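# Flip the serving platter face down onto the drying mat

## Task

Turn the serving platter, which starts face up, upside down and leave it resting face down on the drying mat, not in contact with any fixed part of the rig (rails, edges, posts, braces, brackets, arm bases or mounts). From the moment it begins to tip, the attempt fails if the platter is moved quickly, or if it rotates or drops quickly after passing the point where it stands on its rim.

## Robot and tools

Robot: two arms, left_arm and right_arm, mounted on opposite sides of a table. left_arm's base sits on the +y side; the names do not match left and right in the pictures. Each arm ends in a two-finger parallel gripper. The fingers extend along the gripper's own +x axis and close along its y axis. The reported end_effector_position is the midpoint between the fingers, roughly 3 to 4 cm short of the fingertips. Only the outermost 1.5 cm of each finger's inner face is flat.

Frame: a single scene frame for everything. Origin at the table centre, +z up, table surface at z = +0.020 m. Positions are in metres, orientations are quaternions written w first (qw, qx, qy, qz), velocities in m/s and rad/s.

Row layout: every commanded row has 16 numbers, even if one arm is idle: left_arm's x, y, z, qw, qx, qy, qz, opening, followed by the same eight for right_arm. x, y, z and the quaternion are an absolute pose for that gripper in the scene frame, not an offset. Opening runs from -1 to +1: +1 is fully open (0.080 m), empty fingers touch at about -0.78, and anything lower adds nothing. Closing fully takes about 0.6 s. To keep an arm still, resend its exact pose and quaternion from the last result before it stopped, plus the wanted opening, in every call; reuse your own earlier quaternion rather than a drifted reading.

Tools:
- execute_actions {actions, cameras}: actions is an empty list (just read the state, pictures included), one action {rows, steps} with 1 to 15 rows and steps up to 15 (each step 1/30 s; a short rows list repeats its last row), or one wait {steps} up to 300 counted from the previous result. An action needs at least 10 steps; its result is taken 10 steps before it ends and those steps run afterwards. Each target must be within 0.6 m of the arm's last reported position along each gripper axis, or the call is refused and nothing moves. Pictures come only for an empty list or when cameras asks.
- move {target, speed, blend, blocking, cameras}: target is one 16-number row or a list of up to 15 rows, each an absolute pose pair as above; no 0.6 m rule. Grippers travel in straight lines, turning the short way, all arriving together, at least 0.5 s and at most 10 s per move. speed is the top path speed in m/s, 0.002 to 2.4 (default 0.25; turning up to twice that in rad/s), one value or one per target. blend in m rounds corners of a list (default 0, stop at each). blocking=false returns about 0.5 s after the start while motion continues. Changed openings in the first row are sent at once; in later rows they are sent after arrival and rest. Moves do not avoid obstacles or the other arm; avoid paths close to an arm's own base.
- wait {seconds 0 to 10}: lets time pass; ends early when a running move finishes.
- stop: brakes the running move; fingers keep going.
- zoom_image {camera, region [x0,y0,x1,y1]}: enlarges part of the latest picture from cam_high, cam_left_wrist or cam_right_wrist (each 672x504), region up to 504x504 pixels.
- finished_scene {scene}: ends the current scene (give its number) and cannot be undone.

Results: each arm lists end_effector_position, end_effector_quat_wxyz, velocities (dropped when joint velocities read "within noise"), Hand target (the pose currently being driven to), joint positions (last value is the finger opening in metres), joint torques, external joint torque estimates, grip_measured (same scale as opening) and grip_effort_n (motor effort, negative = closing; not pad force, never fully returns to zero). Reported pose can be wrong by a few cm. A move adds a move: line: done (within 8 mm and 2 degrees), off_target, moving, held (a check withheld steps or the clearance check stopped the path), blocked (gripper stopped far from its goal; arms then hold still), fault; limits=paced means the pose was clipped. None of these confirms contact.

Control behaviour: orientation commands are clipped to within 32 degrees of the current one each step; position is favoured over orientation. Friction and weight can leave the hand short, low or tilted, especially at long reach; small moves can misfire. Check pose after each move and correct tilt. Motion continues while you write.

Gripping: after first contact, command an opening about 0.08 below the grip_measured at touch for a firm hold; readings can be off by 1 mm, and about 3 mm narrow under a full squeeze.

Avoid: fast motion once the platter starts tipping, letting it flip or fall fast past standing on edge, dropping or releasing a moving object, hitting or pressing hard, gripper-to-gripper or arm-to-arm contact (a bad one fails the task), closing one gripper on the other's fingers, anything leaving the table. Contact torque at a joint's limit (waist 17.2, shoulder 21.3, elbow 21.3, wrist pitch 5.61, wrist yaw 5.59, wrist roll 5.24 N m) stops that arm for 10 s. Holding loads, stretched arms or unreachable goals heat motors: MOTOR HOT from 50 °C, a hold at 95 °C. Camera cables touching something count as the arm touching it. Loose items may occasionally get nudged.

Each tool is called after ">>>" as name(argument=value, ...), one argument or row to a line, values as JSON.

## Session

>>> execute_actions(
  actions=[],
)

Scene clock: 0.00 s of 3974.00 s.
left_arm: end_effector_position=(-0.2348, +0.1986, +0.3795) grip_measured=+1.000 grip_effort_n=n/a end_effector_quat_wxyz=(+0.487, +0.119, -0.281, -0.818) | right_arm: end_effector_position=(-0.2734, -0.2619, +0.3193) grip_measured=+1.000 grip_effort_n=n/a end_effector_quat_wxyz=(+0.429, -0.471, +0.136, +0.759)
Joint positions: left_arm=[-0.867 0.997 0.748 0.333 -0.325 0.643 0.08] | right_arm=[1.048 1.439 1.609 -1.274 0.375 0.265 0.08]
Joint velocities: within noise
Joint torques (N m): no reading
External joint torques (N m): no reading
Motor temperatures (°C): left_arm=[30 33 24 25 26 32] | right_arm=[29 26 25 29 31 28]
Heat: left arm: hottest shoulder 33 °C (+0.0 °C/min); right arm: hottest wrist yaw 31 °C (+0.0 °C/min).
Hand target: left_arm -0.2347, +0.1988, +0.3801; -0.487, -0.118, +0.281, +0.818 | right_arm -0.2734, -0.2619, +0.3195; +0.430, -0.470, +0.136, +0.759

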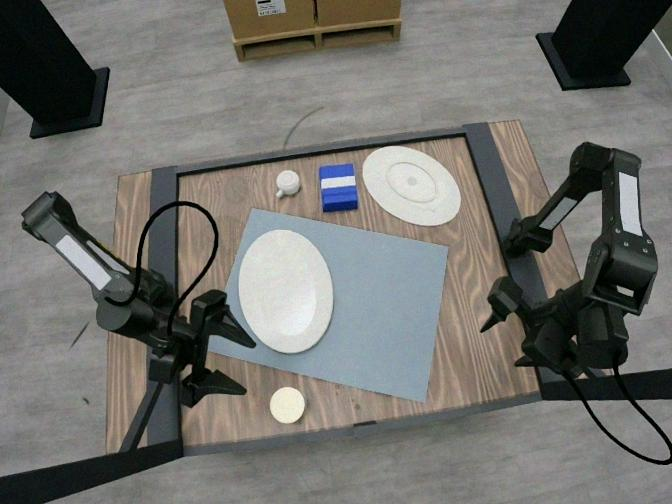

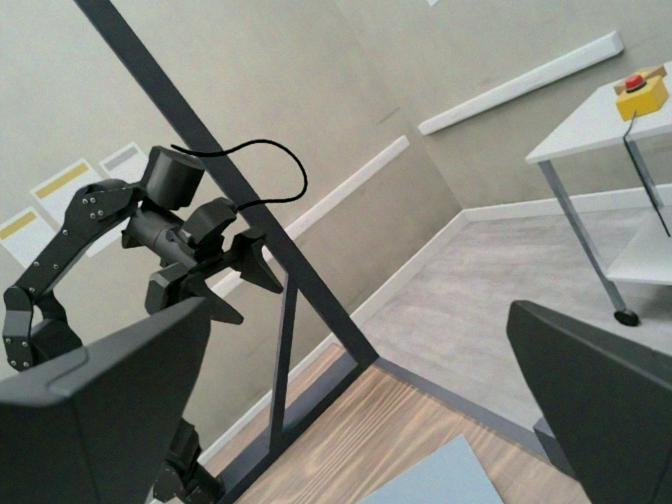

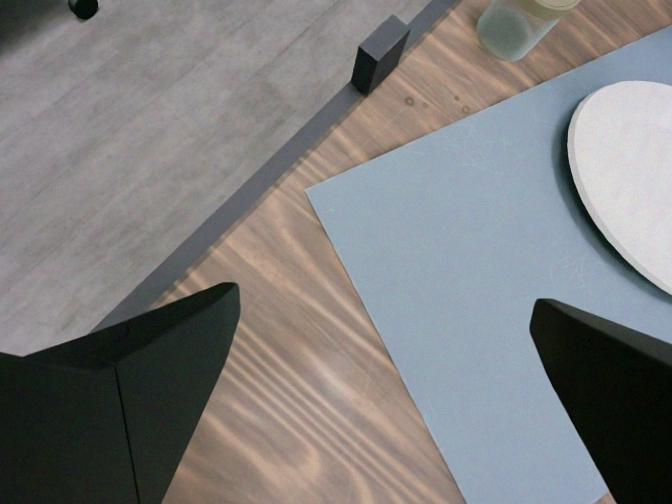

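>>> zoom_image(
  camera="cam_high",
  region=[200, 200, 368, 368],
)

>>> zoom_image(
  camera="cam_right_wrist",
  region=[472, 50, 672, 350],
)

Scaled by 3.000 from the camera's 672x504 image, which has a finer 960x720 frame.

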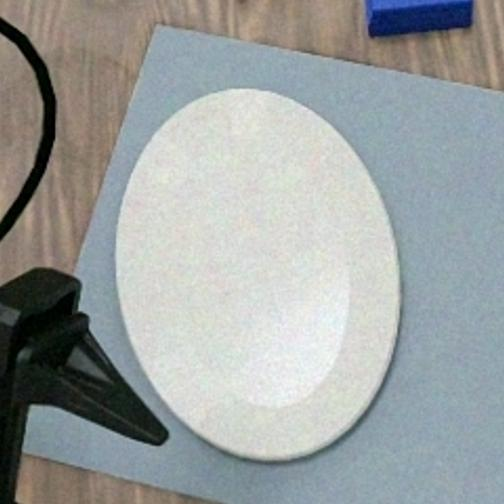

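Scaled by 1.680 from the camera's 672x504 image, which has a finer 960x720 frame.

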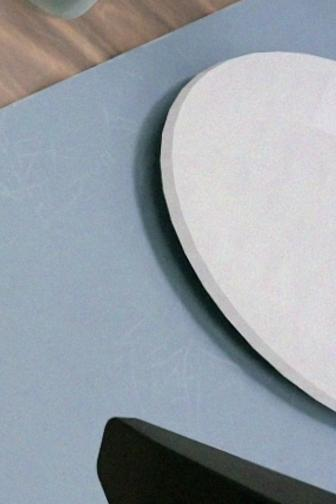

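>>> move(
  target=[-0.2348,0.1986,0.3795,0.487,0.119,-0.281,-0.818,1,-0.03,-0.14,0.16,0.596,0.380,0.596,0.380,1],
)

Scene clock: 11.43 s of 3974.00 s.
left_arm: end_effector_position=(-0.2348, +0.1986, +0.3795) grip_measured=+1.000 grip_effort_n=-0.2 end_effector_quat_wxyz=(+0.487, +0.119, -0.281, -0.818) | right_arm: end_effector_position=(-0.0303, -0.1379, +0.1662) grip_measured=+1.000 grip_effort_n=-2.6 end_effector_quat_wxyz=(+0.595, +0.383, +0.592, +0.385)
Joint positions: left_arm=[-0.867 0.997 0.748 0.333 -0.325 0.643 0.08] | right_arm=[-0.007 1.117 0.361 0.334 0.011 1.569 0.08]
Joint torques (N m): left_arm=[-0.08 -2.89 8.36 1.68 -0.01 -0.03] | right_arm=[-0.33 -2.96 4.3 1.71 -0.1 0.08]
External joint torques (N m): left_arm=[-0.09 0.05 1.18 0 -0.02 0] | right_arm=[-0.33 0.11 -2.16 0.04 -0.12 0.13]
Heat: left arm: hottest shoulder 33 °C (+0.0 °C/min); right arm: hottest wrist yaw 31 °C (+0.0 °C/min).
Hand target: left_arm -0.2348, +0.1986, +0.3796; -0.487, -0.119, +0.281, +0.818 | right_arm -0.0300, -0.1400, +0.1601; +0.596, +0.380, +0.596, +0.380
Off the commanded pose: left_arm 0.000 m, 0 deg | right_arm 0.007 m, 1 deg.
Kept back: nothing.
move: done

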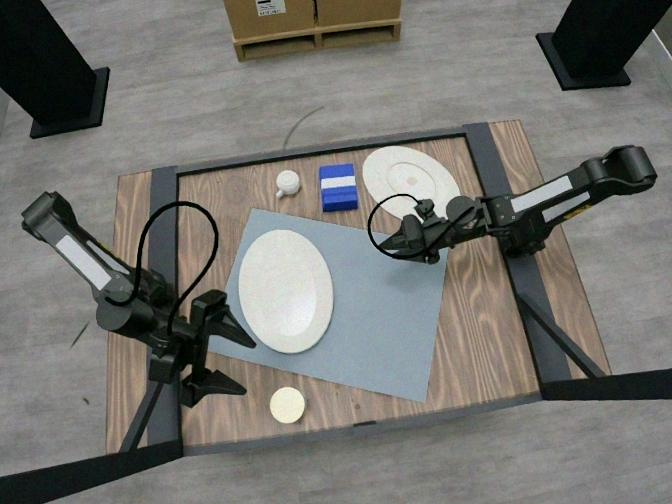

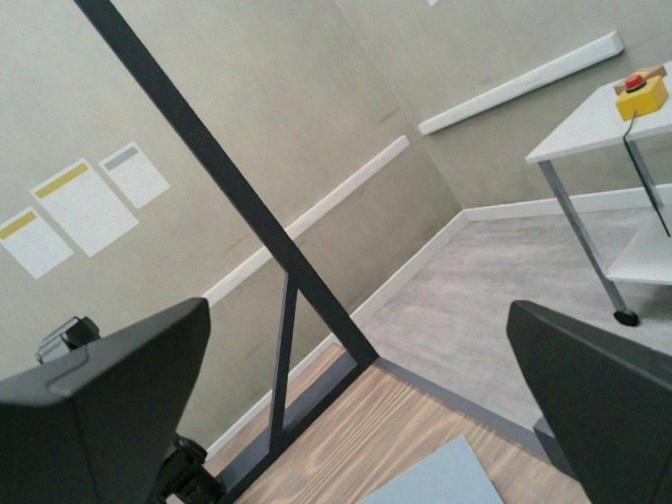

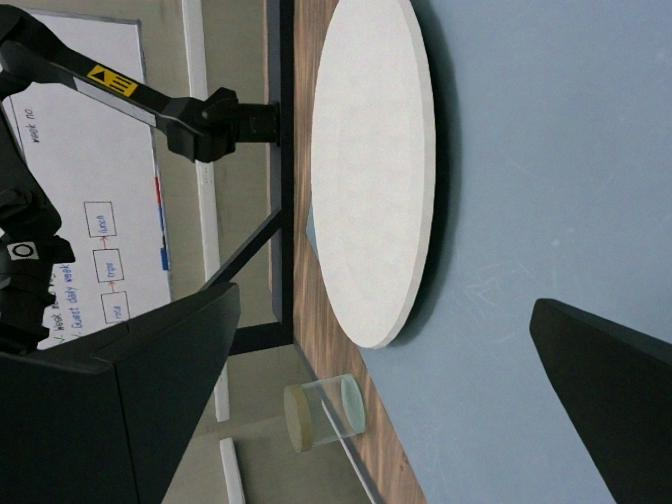

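>>> move(
  target=[-0.2348,0.1986,0.3795,0.487,0.119,-0.281,-0.818,1,-0.09,-0.10,0.085,0.596,0.380,0.596,0.380,1],
)

>>> zoom_image(
  camera="cam_high",
  region=[230, 200, 470, 380],
)

Scene clock: 13.57 s of 3974.00 s.
left_arm: end_effector_position=(-0.2348, +0.1986, +0.3795) grip_measured=+1.000 grip_effort_n=-0.2 end_effector_quat_wxyz=(+0.487, +0.119, -0.281, -0.818) | right_arm: end_effector_position=(-0.0906, -0.1011, +0.0921) grip_measured=+1.000 grip_effort_n=-2.6 end_effector_quat_wxyz=(+0.591, +0.384, +0.595, +0.387)
Joint positions: left_arm=[-0.867 0.997 0.748 0.333 -0.325 0.643 0.08] | right_arm=[0.251 1.689 0.363 0.896 0.236 1.681 0.08]
Joint torques (N m): left_arm=[-0.07 -2.87 8.36 1.68 -0.01 -0.03] | right_arm=[-0.13 -2.83 4.15 1.51 0.19 0.08]
External joint torques (N m): left_arm=[-0.08 0.05 1.22 0.01 -0.02 0] | right_arm=[-0.17 2.39 -0.15 -0.16 0.1 0.12]
Heat: left arm: hottest shoulder 33 °C (+0.0 °C/min); right arm: hottest wrist yaw 31 °C (+0.0 °C/min).
Hand target: left_arm -0.2348, +0.1986, +0.3796; -0.487, -0.119, +0.281, +0.818 | right_arm -0.0900, -0.1003, +0.0851; +0.596, +0.380, +0.596, +0.380
Off the commanded pose: left_arm 0.000 m, 0 deg | right_arm 0.007 m, 1 deg.
Kept back: nothing.
move: done

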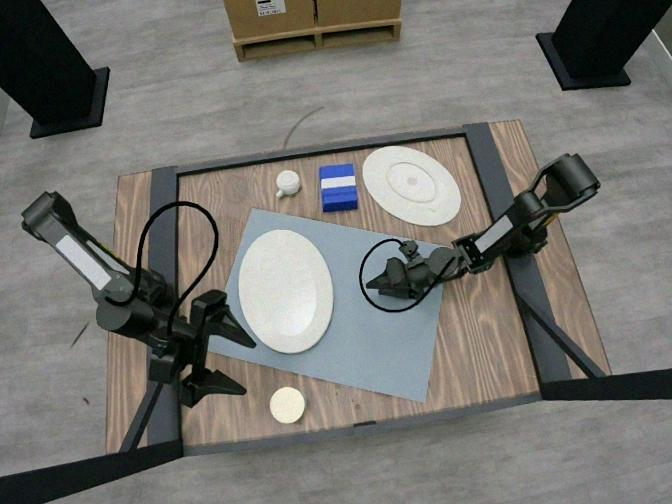

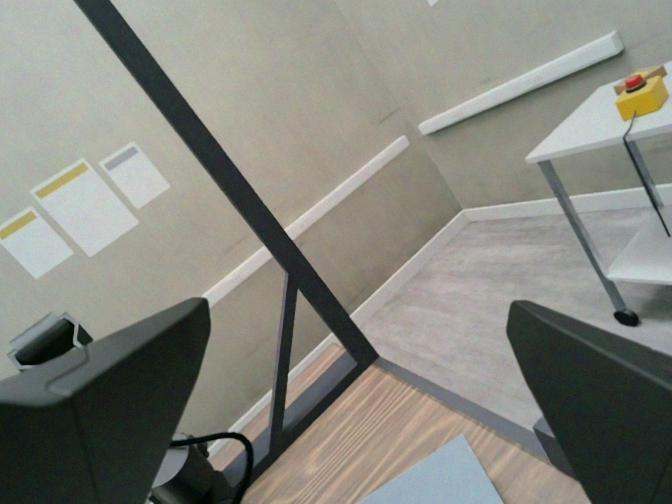

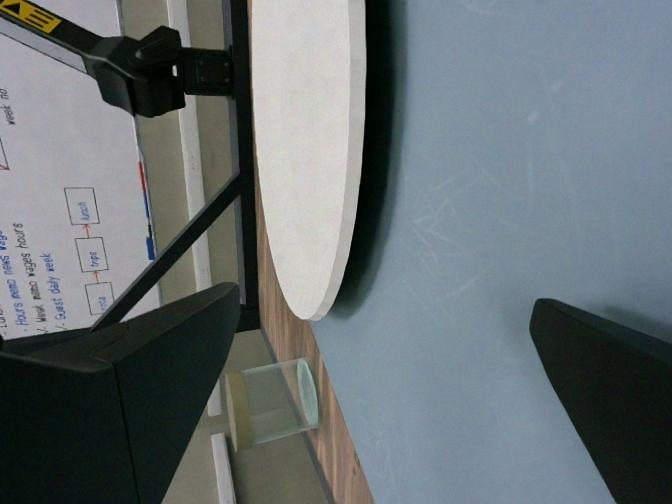

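Scaled by 2.100 from the camera's 672x504 image, which has a finer 960x720 frame.

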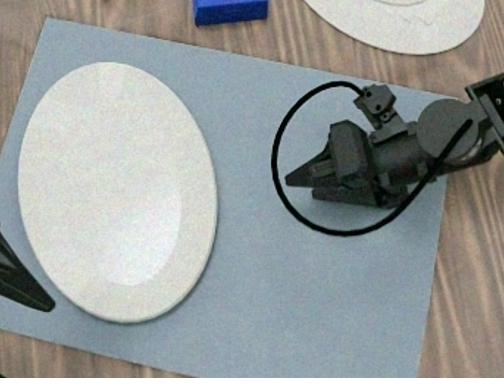

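>>> move(
  target=[-0.2348,0.1986,0.3795,0.487,0.119,-0.281,-0.818,1,-0.10,-0.065,0.06,0.596,0.380,0.596,0.380,-0.1],
  speed=0.1,
)

>>> zoom_image(
  camera="cam_right_wrist",
  region=[180, 0, 600, 420],
)

>>> zoom_image(
  camera="cam_high",
  region=[250, 220, 430, 355],
)

Scene clock: 15.53 s of 3974.00 s.
left_arm: end_effector_position=(-0.2348, +0.1986, +0.3795) grip_measured=+1.000 grip_effort_n=-0.2 end_effector_quat_wxyz=(+0.487, +0.119, -0.281, -0.818) | right_arm: end_effector_position=(-0.0923, -0.1008, +0.0895) grip_measured=-0.096 grip_effort_n=-18.8 end_effector_quat_wxyz=(+0.594, +0.385, +0.584, +0.397) end_effector_velocity=(-0.002, -0.076, +0.175) end_effector_angular_velocity=(+0.476, +0.133, +0.071)
Joint positions: left_arm=[-0.867 0.997 0.748 0.333 -0.325 0.643 0.08] | right_arm=[0.264 1.727 0.355 0.959 0.26 1.661 0.031]
Joint velocities: left_arm=[within noise] | right_arm=[0.061 -0.813 -0.398 0.081 -0.007 -0.007 -0.001]
Joint torques (N m): left_arm=[-0.04 -2.87 8.35 1.67 0 -0.03] | right_arm=[-0.42 4.48 8.26 2.41 -0.14 0.48]
External joint torques (N m): left_arm=[-0.03 0.01 1.24 0.01 -0.02 0] | right_arm=[-0.66 16.42 6.53 0.51 -0.39 0.73]
Motor temperatures (°C): left_arm=[30 33 29 29 26 32] | right_arm=[29 27 27 31 31 28]
Heat: left arm: hottest shoulder 33 °C (+0.0 °C/min); right arm: hottest wrist pitch 31 °C (+7.7 °C/min).
Hand target: left_arm -0.2348, +0.1986, +0.3795; -0.487, -0.119, +0.281, +0.818 | right_arm -0.0923, -0.0991, +0.0867; +0.596, +0.384, +0.585, +0.394
Off the commanded pose: left_arm 0.000 m, 0 deg | right_arm 0.047 m, 2 deg.
blocked (right_arm)
Kept back: nothing.
move: off_target (right_arm)

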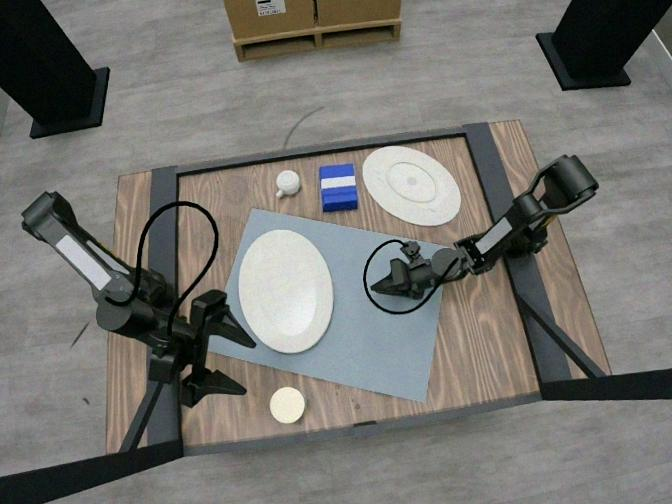

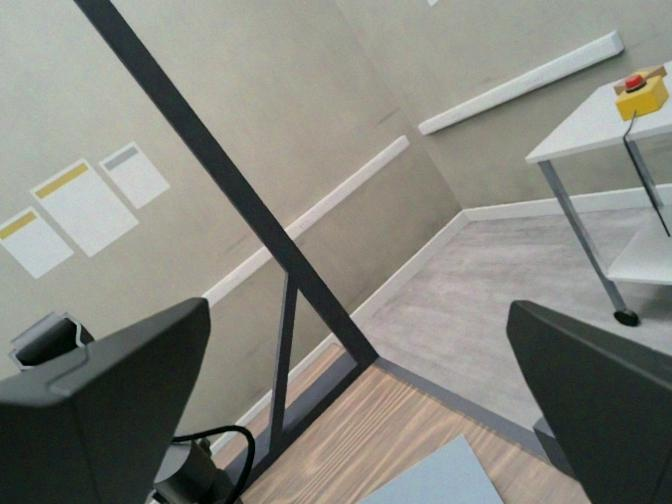

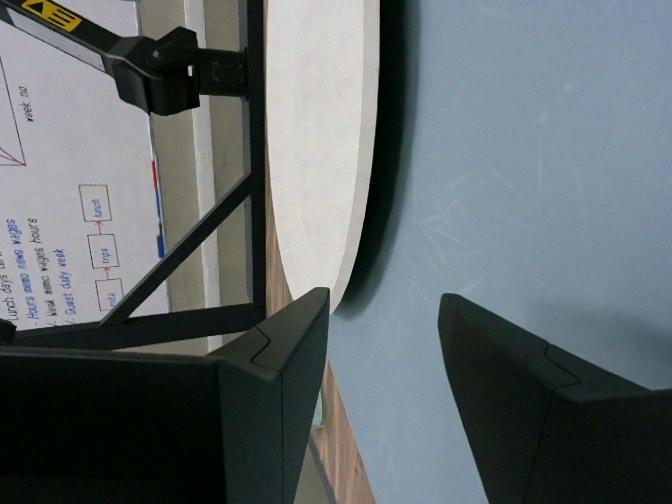

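Scaled by 1.200 from the camera's 672x504 image, which has a finer 960x720 frame.

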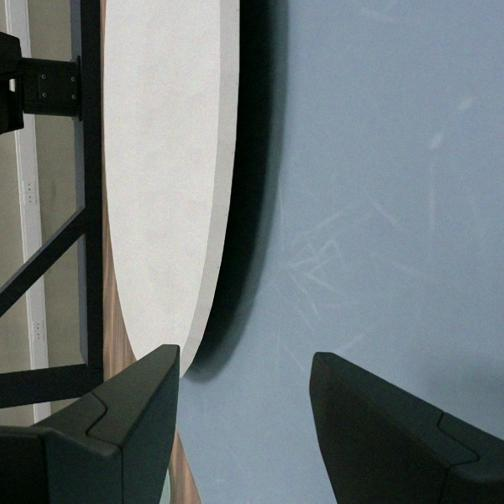

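Scaled by 2.800 from the camera's 672x504 image, which has a finer 960x720 frame.

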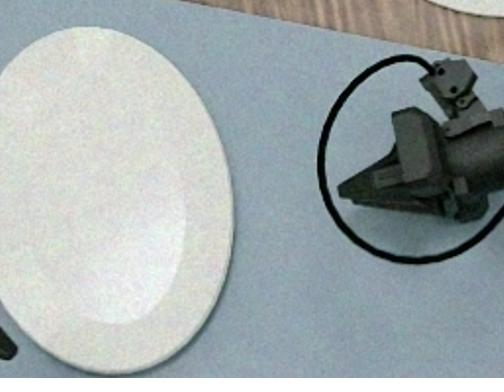

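>>> move(
  target=[-0.2348,0.1986,0.3795,0.487,0.119,-0.281,-0.818,1,-0.10,-0.09,0.075,0.596,0.380,0.596,0.380,-0.1],
  speed=0.05,
  cameras=["cam_high"],
)

>>> zoom_image(
  camera="cam_high",
  region=[250, 220, 430, 355],
)

Scene clock: 17.07 s of 3974.00 s.
left_arm: end_effector_position=(-0.2348, +0.1986, +0.3795) grip_measured=+1.000 grip_effort_n=-0.2 end_effector_quat_wxyz=(+0.487, +0.119, -0.281, -0.818) | right_arm: end_effector_position=(-0.0939, -0.0977, +0.0900) grip_measured=-0.096 grip_effort_n=-18.8 end_effector_quat_wxyz=(+0.594, +0.389, +0.585, +0.393)
Joint positions: left_arm=[-0.867 0.997 0.748 0.333 -0.325 0.643 0.08] | right_arm=[0.271 1.733 0.37 0.948 0.271 1.674 0.031]
Joint torques (N m): left_arm=[-0.06 -2.86 8.37 1.68 -0.01 -0.03] | right_arm=[0.66 2.16 7.02 1.15 -0.01 0.76]
External joint torques (N m): left_arm=[-0.02 -0.05 1.3 0.04 -0.04 0] | right_arm=[0.64 7.54 2.89 -0.51 -0.1 0.81]
Heat: left arm: hottest shoulder 33 °C (+0.0 °C/min); right arm: hottest wrist pitch 31 °C (+7.0 °C/min).
Hand target: left_arm -0.2348, +0.1986, +0.3796; -0.487, -0.119, +0.281, +0.818 | right_arm -0.0998, -0.0915, +0.0755; +0.596, +0.380, +0.596, +0.380
Off the commanded pose: left_arm 0.000 m, 0 deg | right_arm 0.018 m, 2 deg.
Kept back: nothing.
move: off_target (right_arm)
Images, in order (width x height): cam_high 672x504.

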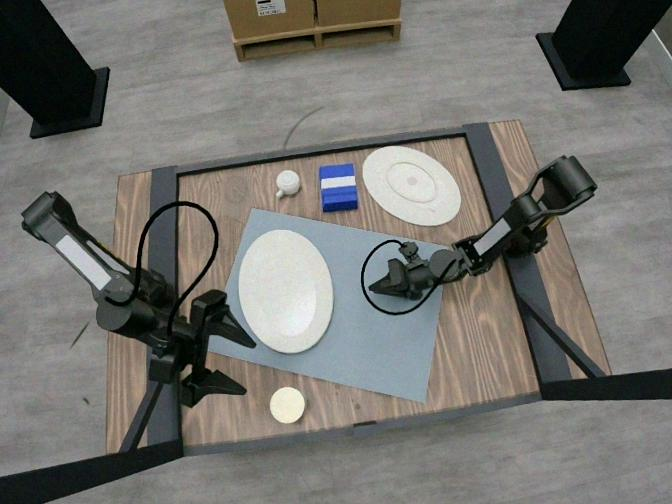

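Scaled by 2.800 from the camera's 672x504 image, which has a finer 960x720 frame.

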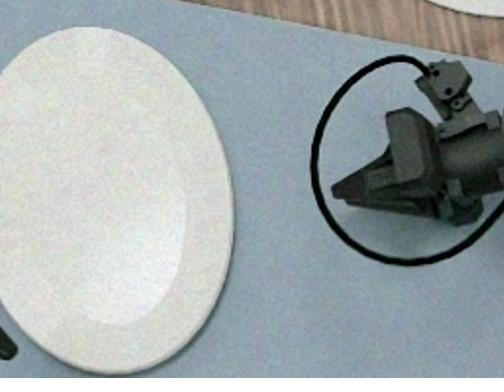

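>>> move(
  target=[
    [-0.2348,0.1986,0.3795,0.487,0.119,-0.281,-0.818,1,-0.10,-0.09,0.12,0.646,0.288,0.646,0.288,0.33],
    [-0.2348,0.1986,0.3795,0.487,0.119,-0.281,-0.818,1,-0.10,-0.05,0.085,0.646,0.288,0.646,0.288,0.33],
  ],
  speed=0.15,
)

>>> zoom_image(
  camera="cam_high",
  region=[250, 220, 430, 355],
)

Scene clock: 20.80 s of 3974.00 s.
left_arm: end_effector_position=(-0.2348, +0.1986, +0.3795) grip_measured=+1.000 grip_effort_n=-0.2 end_effector_quat_wxyz=(+0.487, +0.119, -0.281, -0.818) | right_arm: end_effector_position=(-0.0996, -0.0537, +0.0850) grip_measured=+0.326 grip_effort_n=16.0 end_effector_quat_wxyz=(+0.647, +0.288, +0.645, +0.286)
Joint positions: left_arm=[-0.867 0.997 0.748 0.333 -0.325 0.643 0.08] | right_arm=[0.22 1.754 0.773 0.231 0.178 1.733 0.05]
Joint torques (N m): left_arm=[-0.07 -2.85 8.37 1.68 -0.01 -0.03] | right_arm=[-0.27 -7.22 5.78 1.41 0.03 -0.16]
External joint torques (N m): left_arm=[-0.04 0.09 1.19 -0.01 -0.03 0] | right_arm=[-0.31 -0.18 0.17 -0.05 -0.08 -0.12]
Heat: left arm: hottest shoulder 33 °C (+0.0 °C/min); right arm: hottest wrist pitch 31 °C (+5.8 °C/min).
Hand target: left_arm -0.2348, +0.1986, +0.3796; -0.487, -0.119, +0.281, +0.818 | right_arm -0.0999, -0.0501, +0.0850; +0.646, +0.288, +0.646, +0.288
Off the commanded pose: left_arm 0.000 m, 0 deg | right_arm 0.004 m, 0 deg.
Kept back: nothing.
move: done

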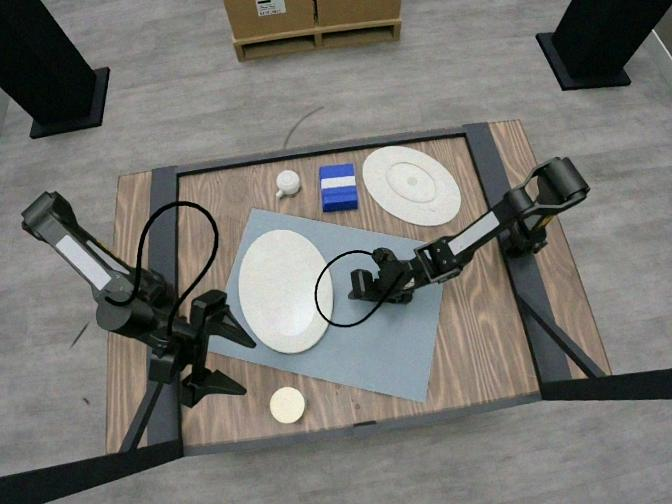

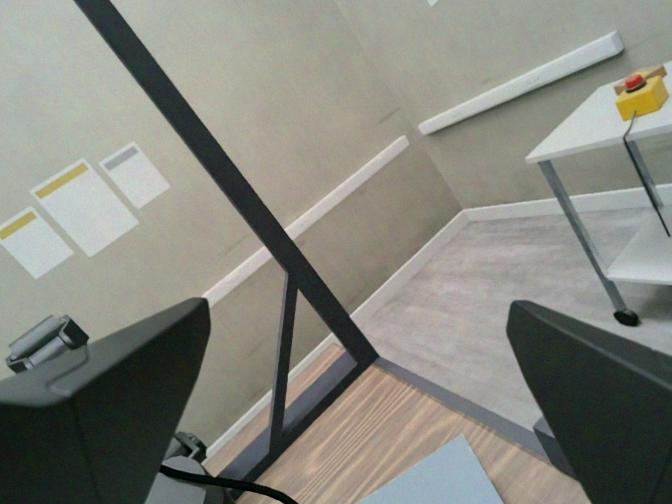

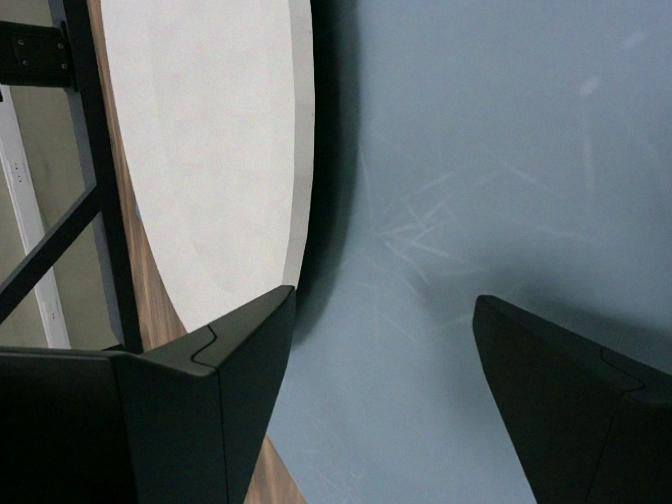

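Scaled by 2.800 from the camera's 672x504 image, which has a finer 960x720 frame.

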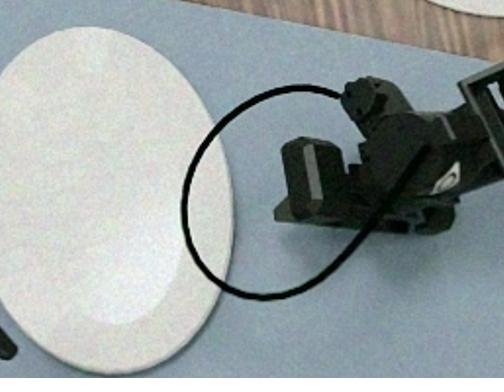

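>>> move(
  target=[
    [-0.2348,0.1986,0.3795,0.487,0.119,-0.281,-0.818,1,-0.10,-0.05,0.071,0.646,0.288,0.646,0.288,0.33],
    [-0.2348,0.1986,0.3795,0.487,0.119,-0.281,-0.818,1,-0.10,-0.02,0.071,0.646,0.288,0.646,0.288,0.33],
  ],
  speed=0.06,
)

>>> zoom_image(
  camera="cam_high",
  region=[250, 220, 430, 355],
)

Scene clock: 22.70 s of 3974.00 s.
left_arm: end_effector_position=(-0.2348, +0.1986, +0.3795) grip_measured=+1.000 grip_effort_n=-0.2 end_effector_quat_wxyz=(+0.487, +0.119, -0.281, -0.818) | right_arm: end_effector_position=(-0.1001, -0.0229, +0.0728) grip_measured=+0.326 grip_effort_n=16.0 end_effector_quat_wxyz=(+0.646, +0.290, +0.645, +0.288)
Joint positions: left_arm=[-0.867 0.997 0.748 0.333 -0.325 0.643 0.08] | right_arm=[0.2 1.885 0.878 0.266 0.163 1.719 0.05]
Joint torques (N m): left_arm=[-0.06 -2.87 8.38 1.68 -0.01 -0.03] | right_arm=[-0.19 -8.16 5.78 1.05 -0.02 -0.18]
External joint torques (N m): left_arm=[-0.08 0.18 1.12 -0.03 -0.02 0] | right_arm=[-0.2 -0.33 0.38 -0.38 -0.12 -0.14]
Heat: left arm: hottest shoulder 33 °C (+0.0 °C/min); right arm: hottest wrist pitch 31 °C (+5.3 °C/min).
Hand target: left_arm -0.2348, +0.1986, +0.3796; -0.487, -0.119, +0.281, +0.818 | right_arm -0.1000, -0.0200, +0.0710; +0.646, +0.288, +0.646, +0.288
Off the commanded pose: left_arm 0.000 m, 0 deg | right_arm 0.003 m, 0 deg.
Kept back: nothing.
move: done

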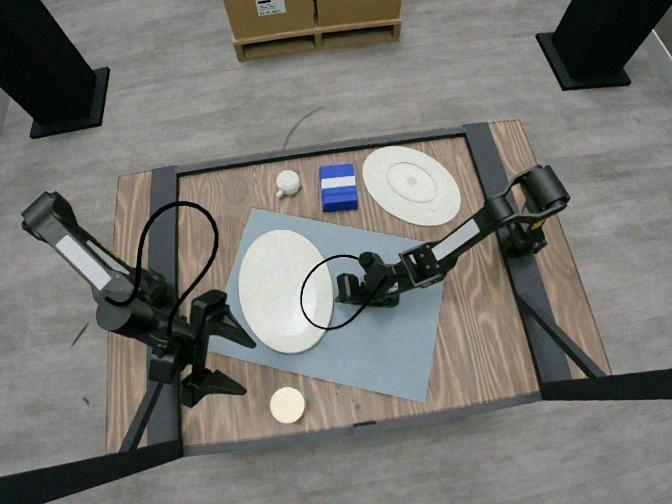

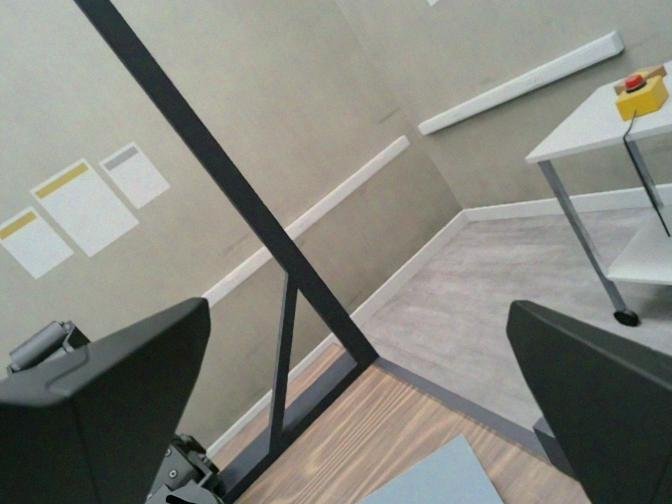

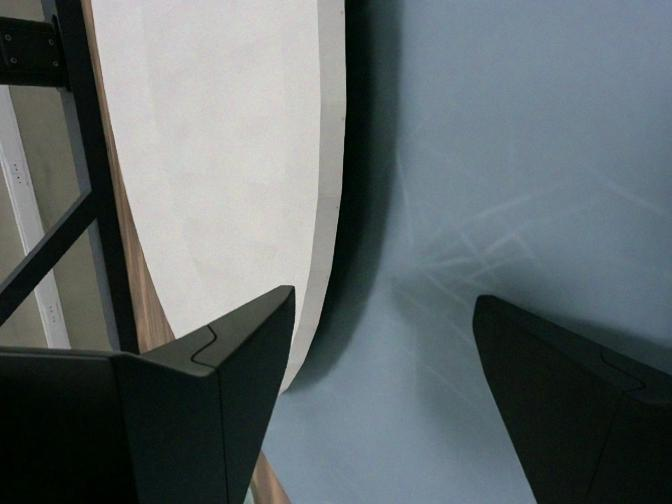

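Scaled by 2.800 from the camera's 672x504 image, which has a finer 960x720 frame.

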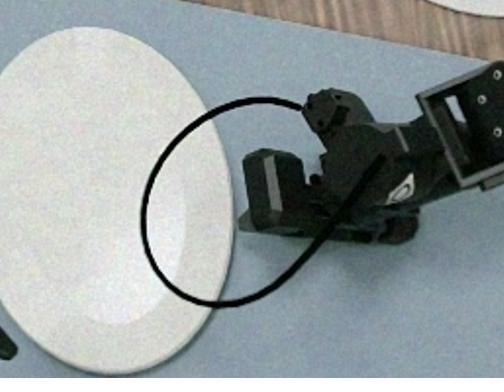

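>>> move(
  target=[
    [-0.2348,0.1986,0.3795,0.487,0.119,-0.281,-0.818,1,-0.10,-0.02,0.061,0.646,0.288,0.646,0.288,0.33],
  ],
  speed=0.03,
)

>>> zoom_image(
  camera="cam_right_wrist",
  region=[250, 150, 500, 400],
)

Scene clock: 23.83 s of 3974.00 s.
left_arm: end_effector_position=(-0.2348, +0.1986, +0.3795) grip_measured=+1.000 grip_effort_n=-0.2 end_effector_quat_wxyz=(+0.487, +0.119, -0.281, -0.818) | right_arm: end_effector_position=(-0.1007, -0.0193, +0.0713) grip_measured=+0.326 grip_effort_n=16.0 end_effector_quat_wxyz=(+0.642, +0.296, +0.643, +0.293)
Joint positions: left_arm=[-0.867 0.997 0.748 0.333 -0.325 0.643 0.08] | right_arm=[0.2 1.901 0.878 0.299 0.163 1.716 0.05]
Joint torques (N m): left_arm=[-0.09 -2.87 8.37 1.68 -0.01 -0.03] | right_arm=[-0.34 -6.64 4.45 1.58 -0.03 -0.12]
External joint torques (N m): left_arm=[-0.09 0.08 1.2 -0.01 -0.03 0] | right_arm=[-0.38 1.34 -0.99 0.1 -0.13 -0.08]
Heat: left arm: hottest shoulder 33 °C (+0.0 °C/min); right arm: hottest wrist pitch 31 °C (+5.0 °C/min).
Hand target: left_arm -0.2348, +0.1986, +0.3796; -0.487, -0.119, +0.281, +0.818 | right_arm -0.0999, -0.0203, +0.0611; +0.646, +0.288, +0.646, +0.288
Off the commanded pose: left_arm 0.000 m, 0 deg | right_arm 0.010 m, 1 deg.
Kept back: nothing.
move: off_target (right_arm)

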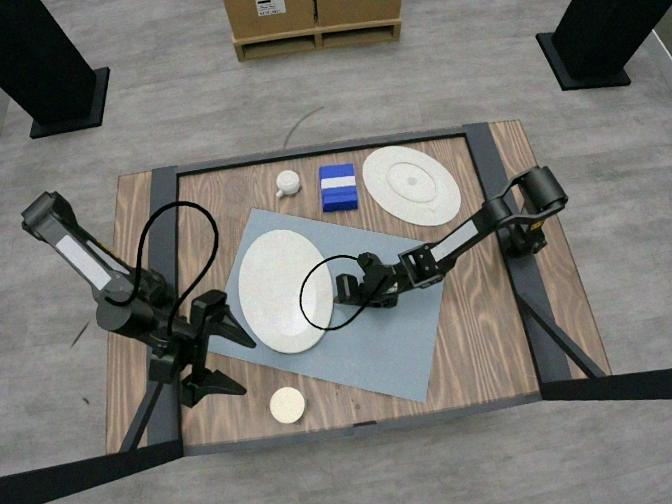

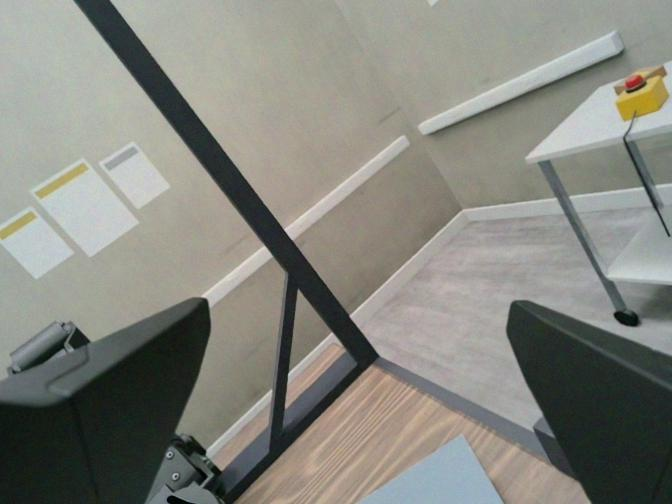

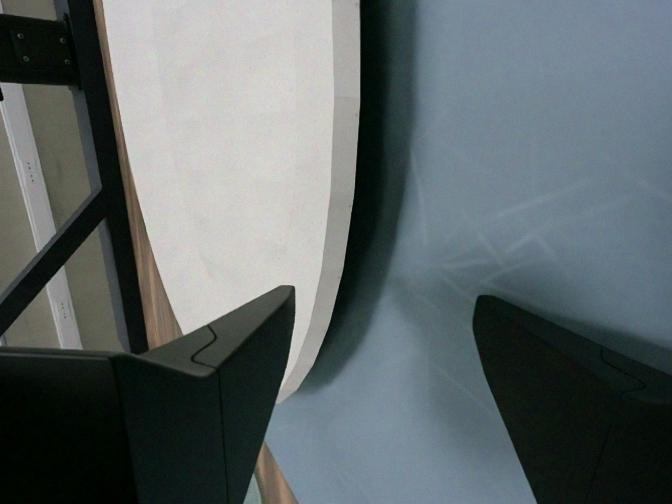

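Scaled by 2.016 from the camera's 672x504 image, which has a finer 960x720 frame.

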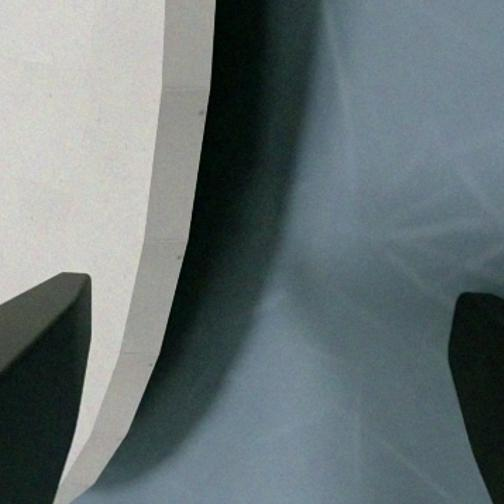

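>>> move(
  target=[
    [-0.2348,0.1986,0.3795,0.487,0.119,-0.281,-0.818,1,-0.10,-0.02,0.071,0.646,0.288,0.646,0.288,0.33],
    [-0.2348,0.1986,0.3795,0.487,0.119,-0.281,-0.818,1,-0.10,0.008,0.071,0.646,0.288,0.646,0.288,0.33],
  ],
  speed=0.05,
)

>>> zoom_image(
  camera="cam_high",
  region=[250, 220, 430, 355],
)

Scene clock: 25.57 s of 3974.00 s.
left_arm: end_effector_position=(-0.2348, +0.1986, +0.3795) grip_measured=+1.000 grip_effort_n=-0.2 end_effector_quat_wxyz=(+0.487, +0.119, -0.281, -0.818) | right_arm: end_effector_position=(-0.1005, +0.0051, +0.0738) grip_measured=+0.326 grip_effort_n=16.0 end_effector_quat_wxyz=(+0.645, +0.291, +0.645, +0.289)
Joint positions: left_arm=[-0.867 0.997 0.748 0.333 -0.325 0.643 0.08] | right_arm=[0.184 1.965 1.002 0.226 0.15 1.707 0.05]
Joint torques (N m): left_arm=[-0.08 -2.87 8.37 1.68 -0.01 -0.03] | right_arm=[-0.5 -8.43 5.88 1.12 -0.01 -0.23]
External joint torques (N m): left_arm=[-0.08 0.01 1.24 0.02 -0.03 0] | right_arm=[-0.51 0.33 0.15 -0.37 -0.11 -0.19]
Heat: left arm: hottest shoulder 33 °C (+0.0 °C/min); right arm: hottest wrist pitch 31 °C (+4.7 °C/min).
Hand target: left_arm -0.2348, +0.1986, +0.3796; -0.487, -0.119, +0.281, +0.818 | right_arm -0.1000, +0.0079, +0.0709; +0.646, +0.288, +0.646, +0.288
Off the commanded pose: left_arm 0.000 m, 0 deg | right_arm 0.004 m, 0 deg.
Kept back: nothing.
move: done

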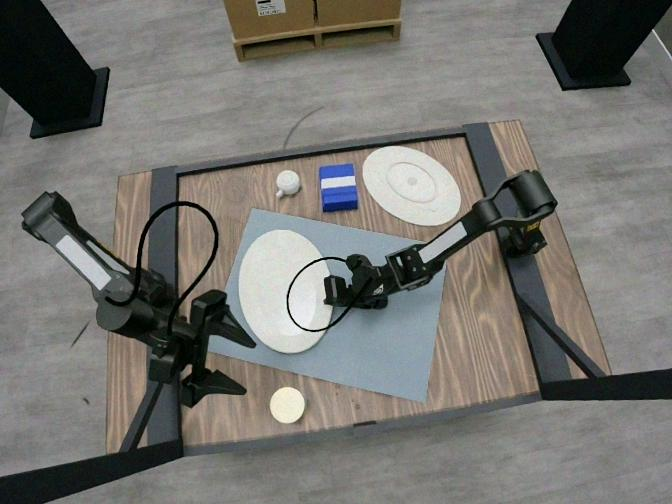

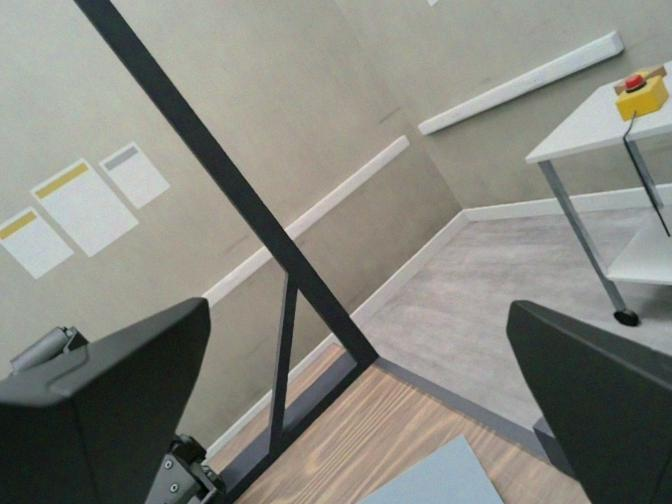

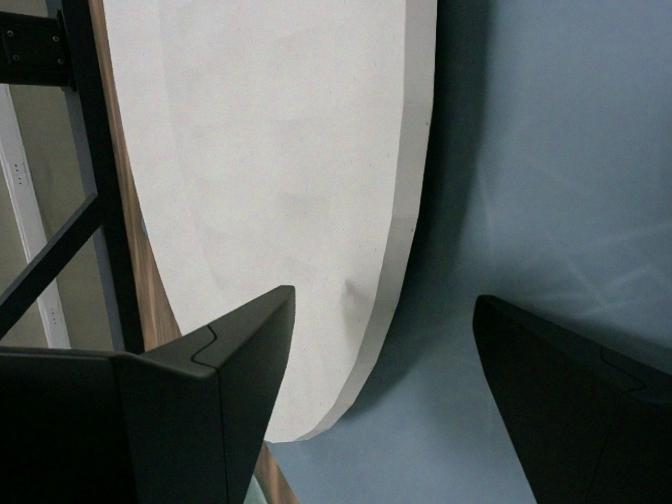

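Scaled by 2.800 from the camera's 672x504 image, which has a finer 960x720 frame.

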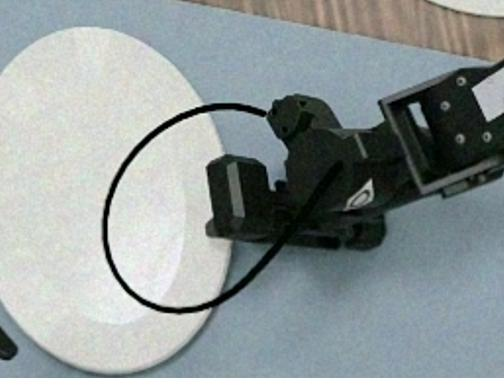

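>>> move(
  target=[
    [-0.2348,0.1986,0.3795,0.487,0.119,-0.281,-0.818,1,-0.10,0.033,0.071,0.646,0.288,0.646,0.288,0.33],
  ],
  speed=0.04,
)

>>> zoom_image(
  camera="cam_high",
  region=[250, 220, 430, 355],
)

Scene clock: 28.90 s of 3974.00 s.
left_arm: end_effector_position=(-0.2348, +0.1986, +0.3795) grip_measured=+1.000 grip_effort_n=-0.2 end_effector_quat_wxyz=(+0.487, +0.119, -0.281, -0.818) | right_arm: end_effector_position=(-0.1009, +0.0305, +0.0750) grip_measured=+0.326 grip_effort_n=16.0 end_effector_quat_wxyz=(+0.645, +0.291, +0.645, +0.289)
Joint positions: left_arm=[-0.867 0.997 0.748 0.333 -0.325 0.643 0.08] | right_arm=[0.172 2.037 1.118 0.185 0.141 1.699 0.05]
Joint torques (N m): left_arm=[-0.07 -2.87 8.36 1.67 -0.01 -0.03] | right_arm=[-0.39 -9.28 5.98 1.08 -0.03 -0.19]
External joint torques (N m): left_arm=[-0.04 0.01 1.24 0.01 -0.03 0] | right_arm=[-0.47 0.09 0.11 -0.41 -0.11 -0.15]
Heat: left arm: hottest shoulder 33 °C (+0.0 °C/min); right arm: hottest wrist pitch 31 °C (+4.2 °C/min).
Hand target: left_arm -0.2348, +0.1986, +0.3796; -0.487, -0.119, +0.281, +0.818 | right_arm -0.1000, +0.0329, +0.0710; +0.646, +0.288, +0.646, +0.288
Off the commanded pose: left_arm 0.000 m, 0 deg | right_arm 0.005 m, 0 deg.
Kept back: nothing.
move: done

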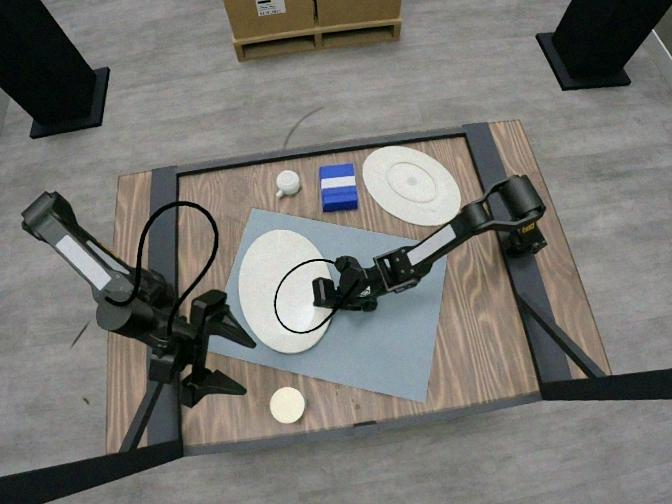

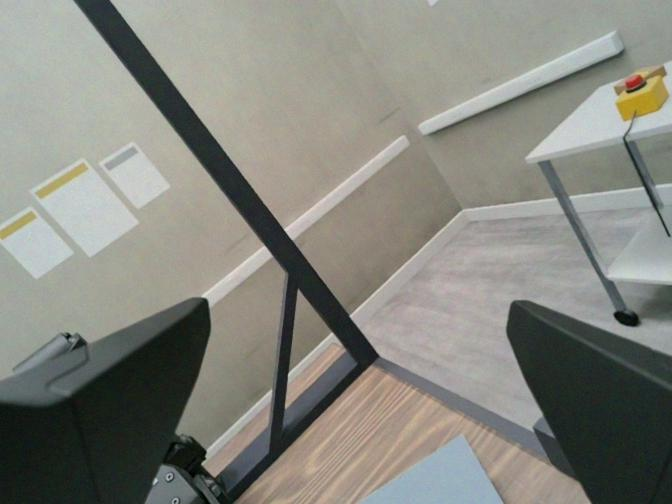

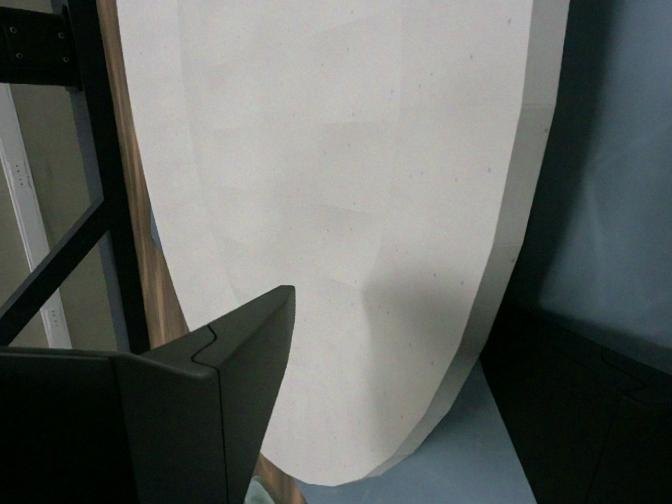

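Scaled by 2.800 from the camera's 672x504 image, which has a finer 960x720 frame.

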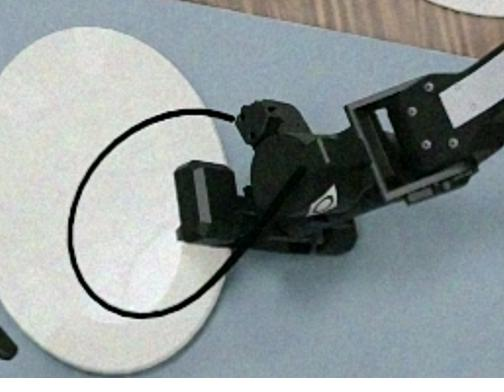

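>>> move(
  target=[
    [-0.2348,0.1986,0.3795,0.487,0.119,-0.281,-0.818,1,-0.10,0.04,0.074,0.646,0.288,0.646,0.288,0.33],
    [-0.2348,0.1986,0.3795,0.487,0.119,-0.281,-0.818,1,-0.10,0.043,0.115,0.646,0.288,0.646,0.288,0.33],
    [-0.2348,0.1986,0.3795,0.487,0.119,-0.281,-0.818,1,-0.10,0.05,0.15,0.646,0.288,0.646,0.288,0.33],
  ],
  speed=0.035,
)

>>> zoom_image(
  camera="cam_high",
  region=[210, 200, 390, 380],
)

Scene clock: 32.50 s of 3974.00 s.
left_arm: end_effector_position=(-0.2348, +0.1986, +0.3795) grip_measured=+1.000 grip_effort_n=-0.2 end_effector_quat_wxyz=(+0.487, +0.119, -0.281, -0.818) | right_arm: end_effector_position=(-0.1021, +0.0378, +0.1204) grip_measured=+0.327 grip_effort_n=11.4 end_effector_quat_wxyz=(+0.658, +0.261, +0.655, +0.266)
Joint positions: left_arm=[-0.867 0.997 0.748 0.333 -0.325 0.643 0.08] | right_arm=[0.168 1.984 1.31 -0.143 0.128 1.695 0.05]
Joint torques (N m): left_arm=[-0.06 -2.88 8.37 1.68 -0.01 -0.03] | right_arm=[-0.78 -15.21 8.92 1.96 0.27 -0.24]
External joint torques (N m): left_arm=[-0.05 0.06 1.19 0 -0.03 0] | right_arm=[-0.78 -5.53 2.41 0.55 0.17 -0.2]
Heat: left arm: hottest shoulder 33 °C (+0.0 °C/min); right arm: hottest wrist pitch 32 °C (+5.5 °C/min).
Hand target: left_arm -0.2348, +0.1986, +0.3796; -0.487, -0.119, +0.281, +0.818 | right_arm -0.0998, +0.0488, +0.1501; +0.646, +0.288, +0.646, +0.288
Off the commanded pose: left_arm 0.000 m, 0 deg | right_arm 0.032 m, 4 deg.
Kept back: nothing.
move: off_target (right_arm)

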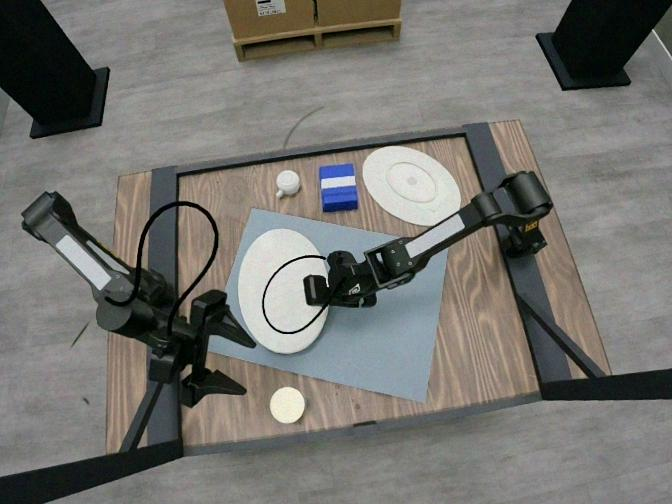

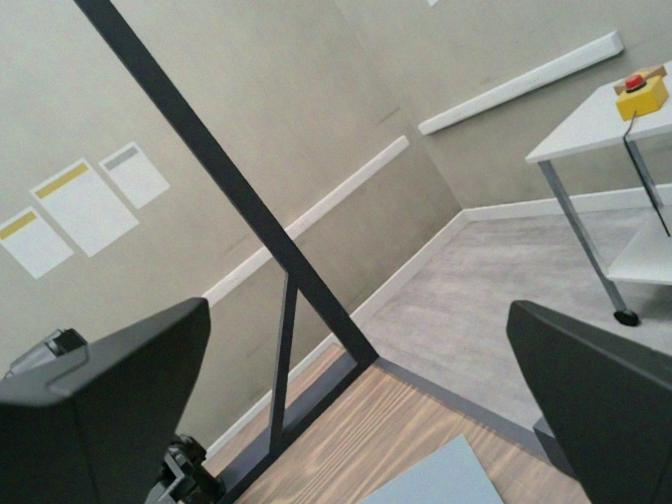

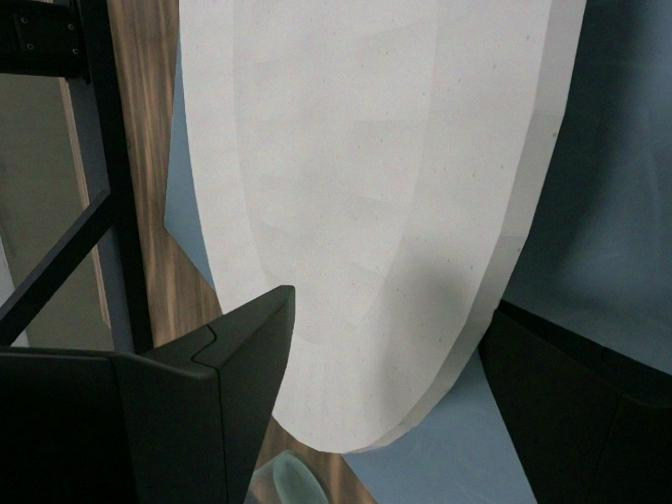

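Scaled by 2.800 from the camera's 672x504 image, which has a finer 960x720 frame.

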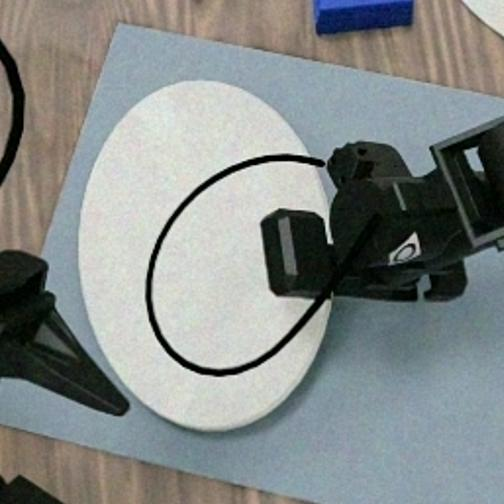

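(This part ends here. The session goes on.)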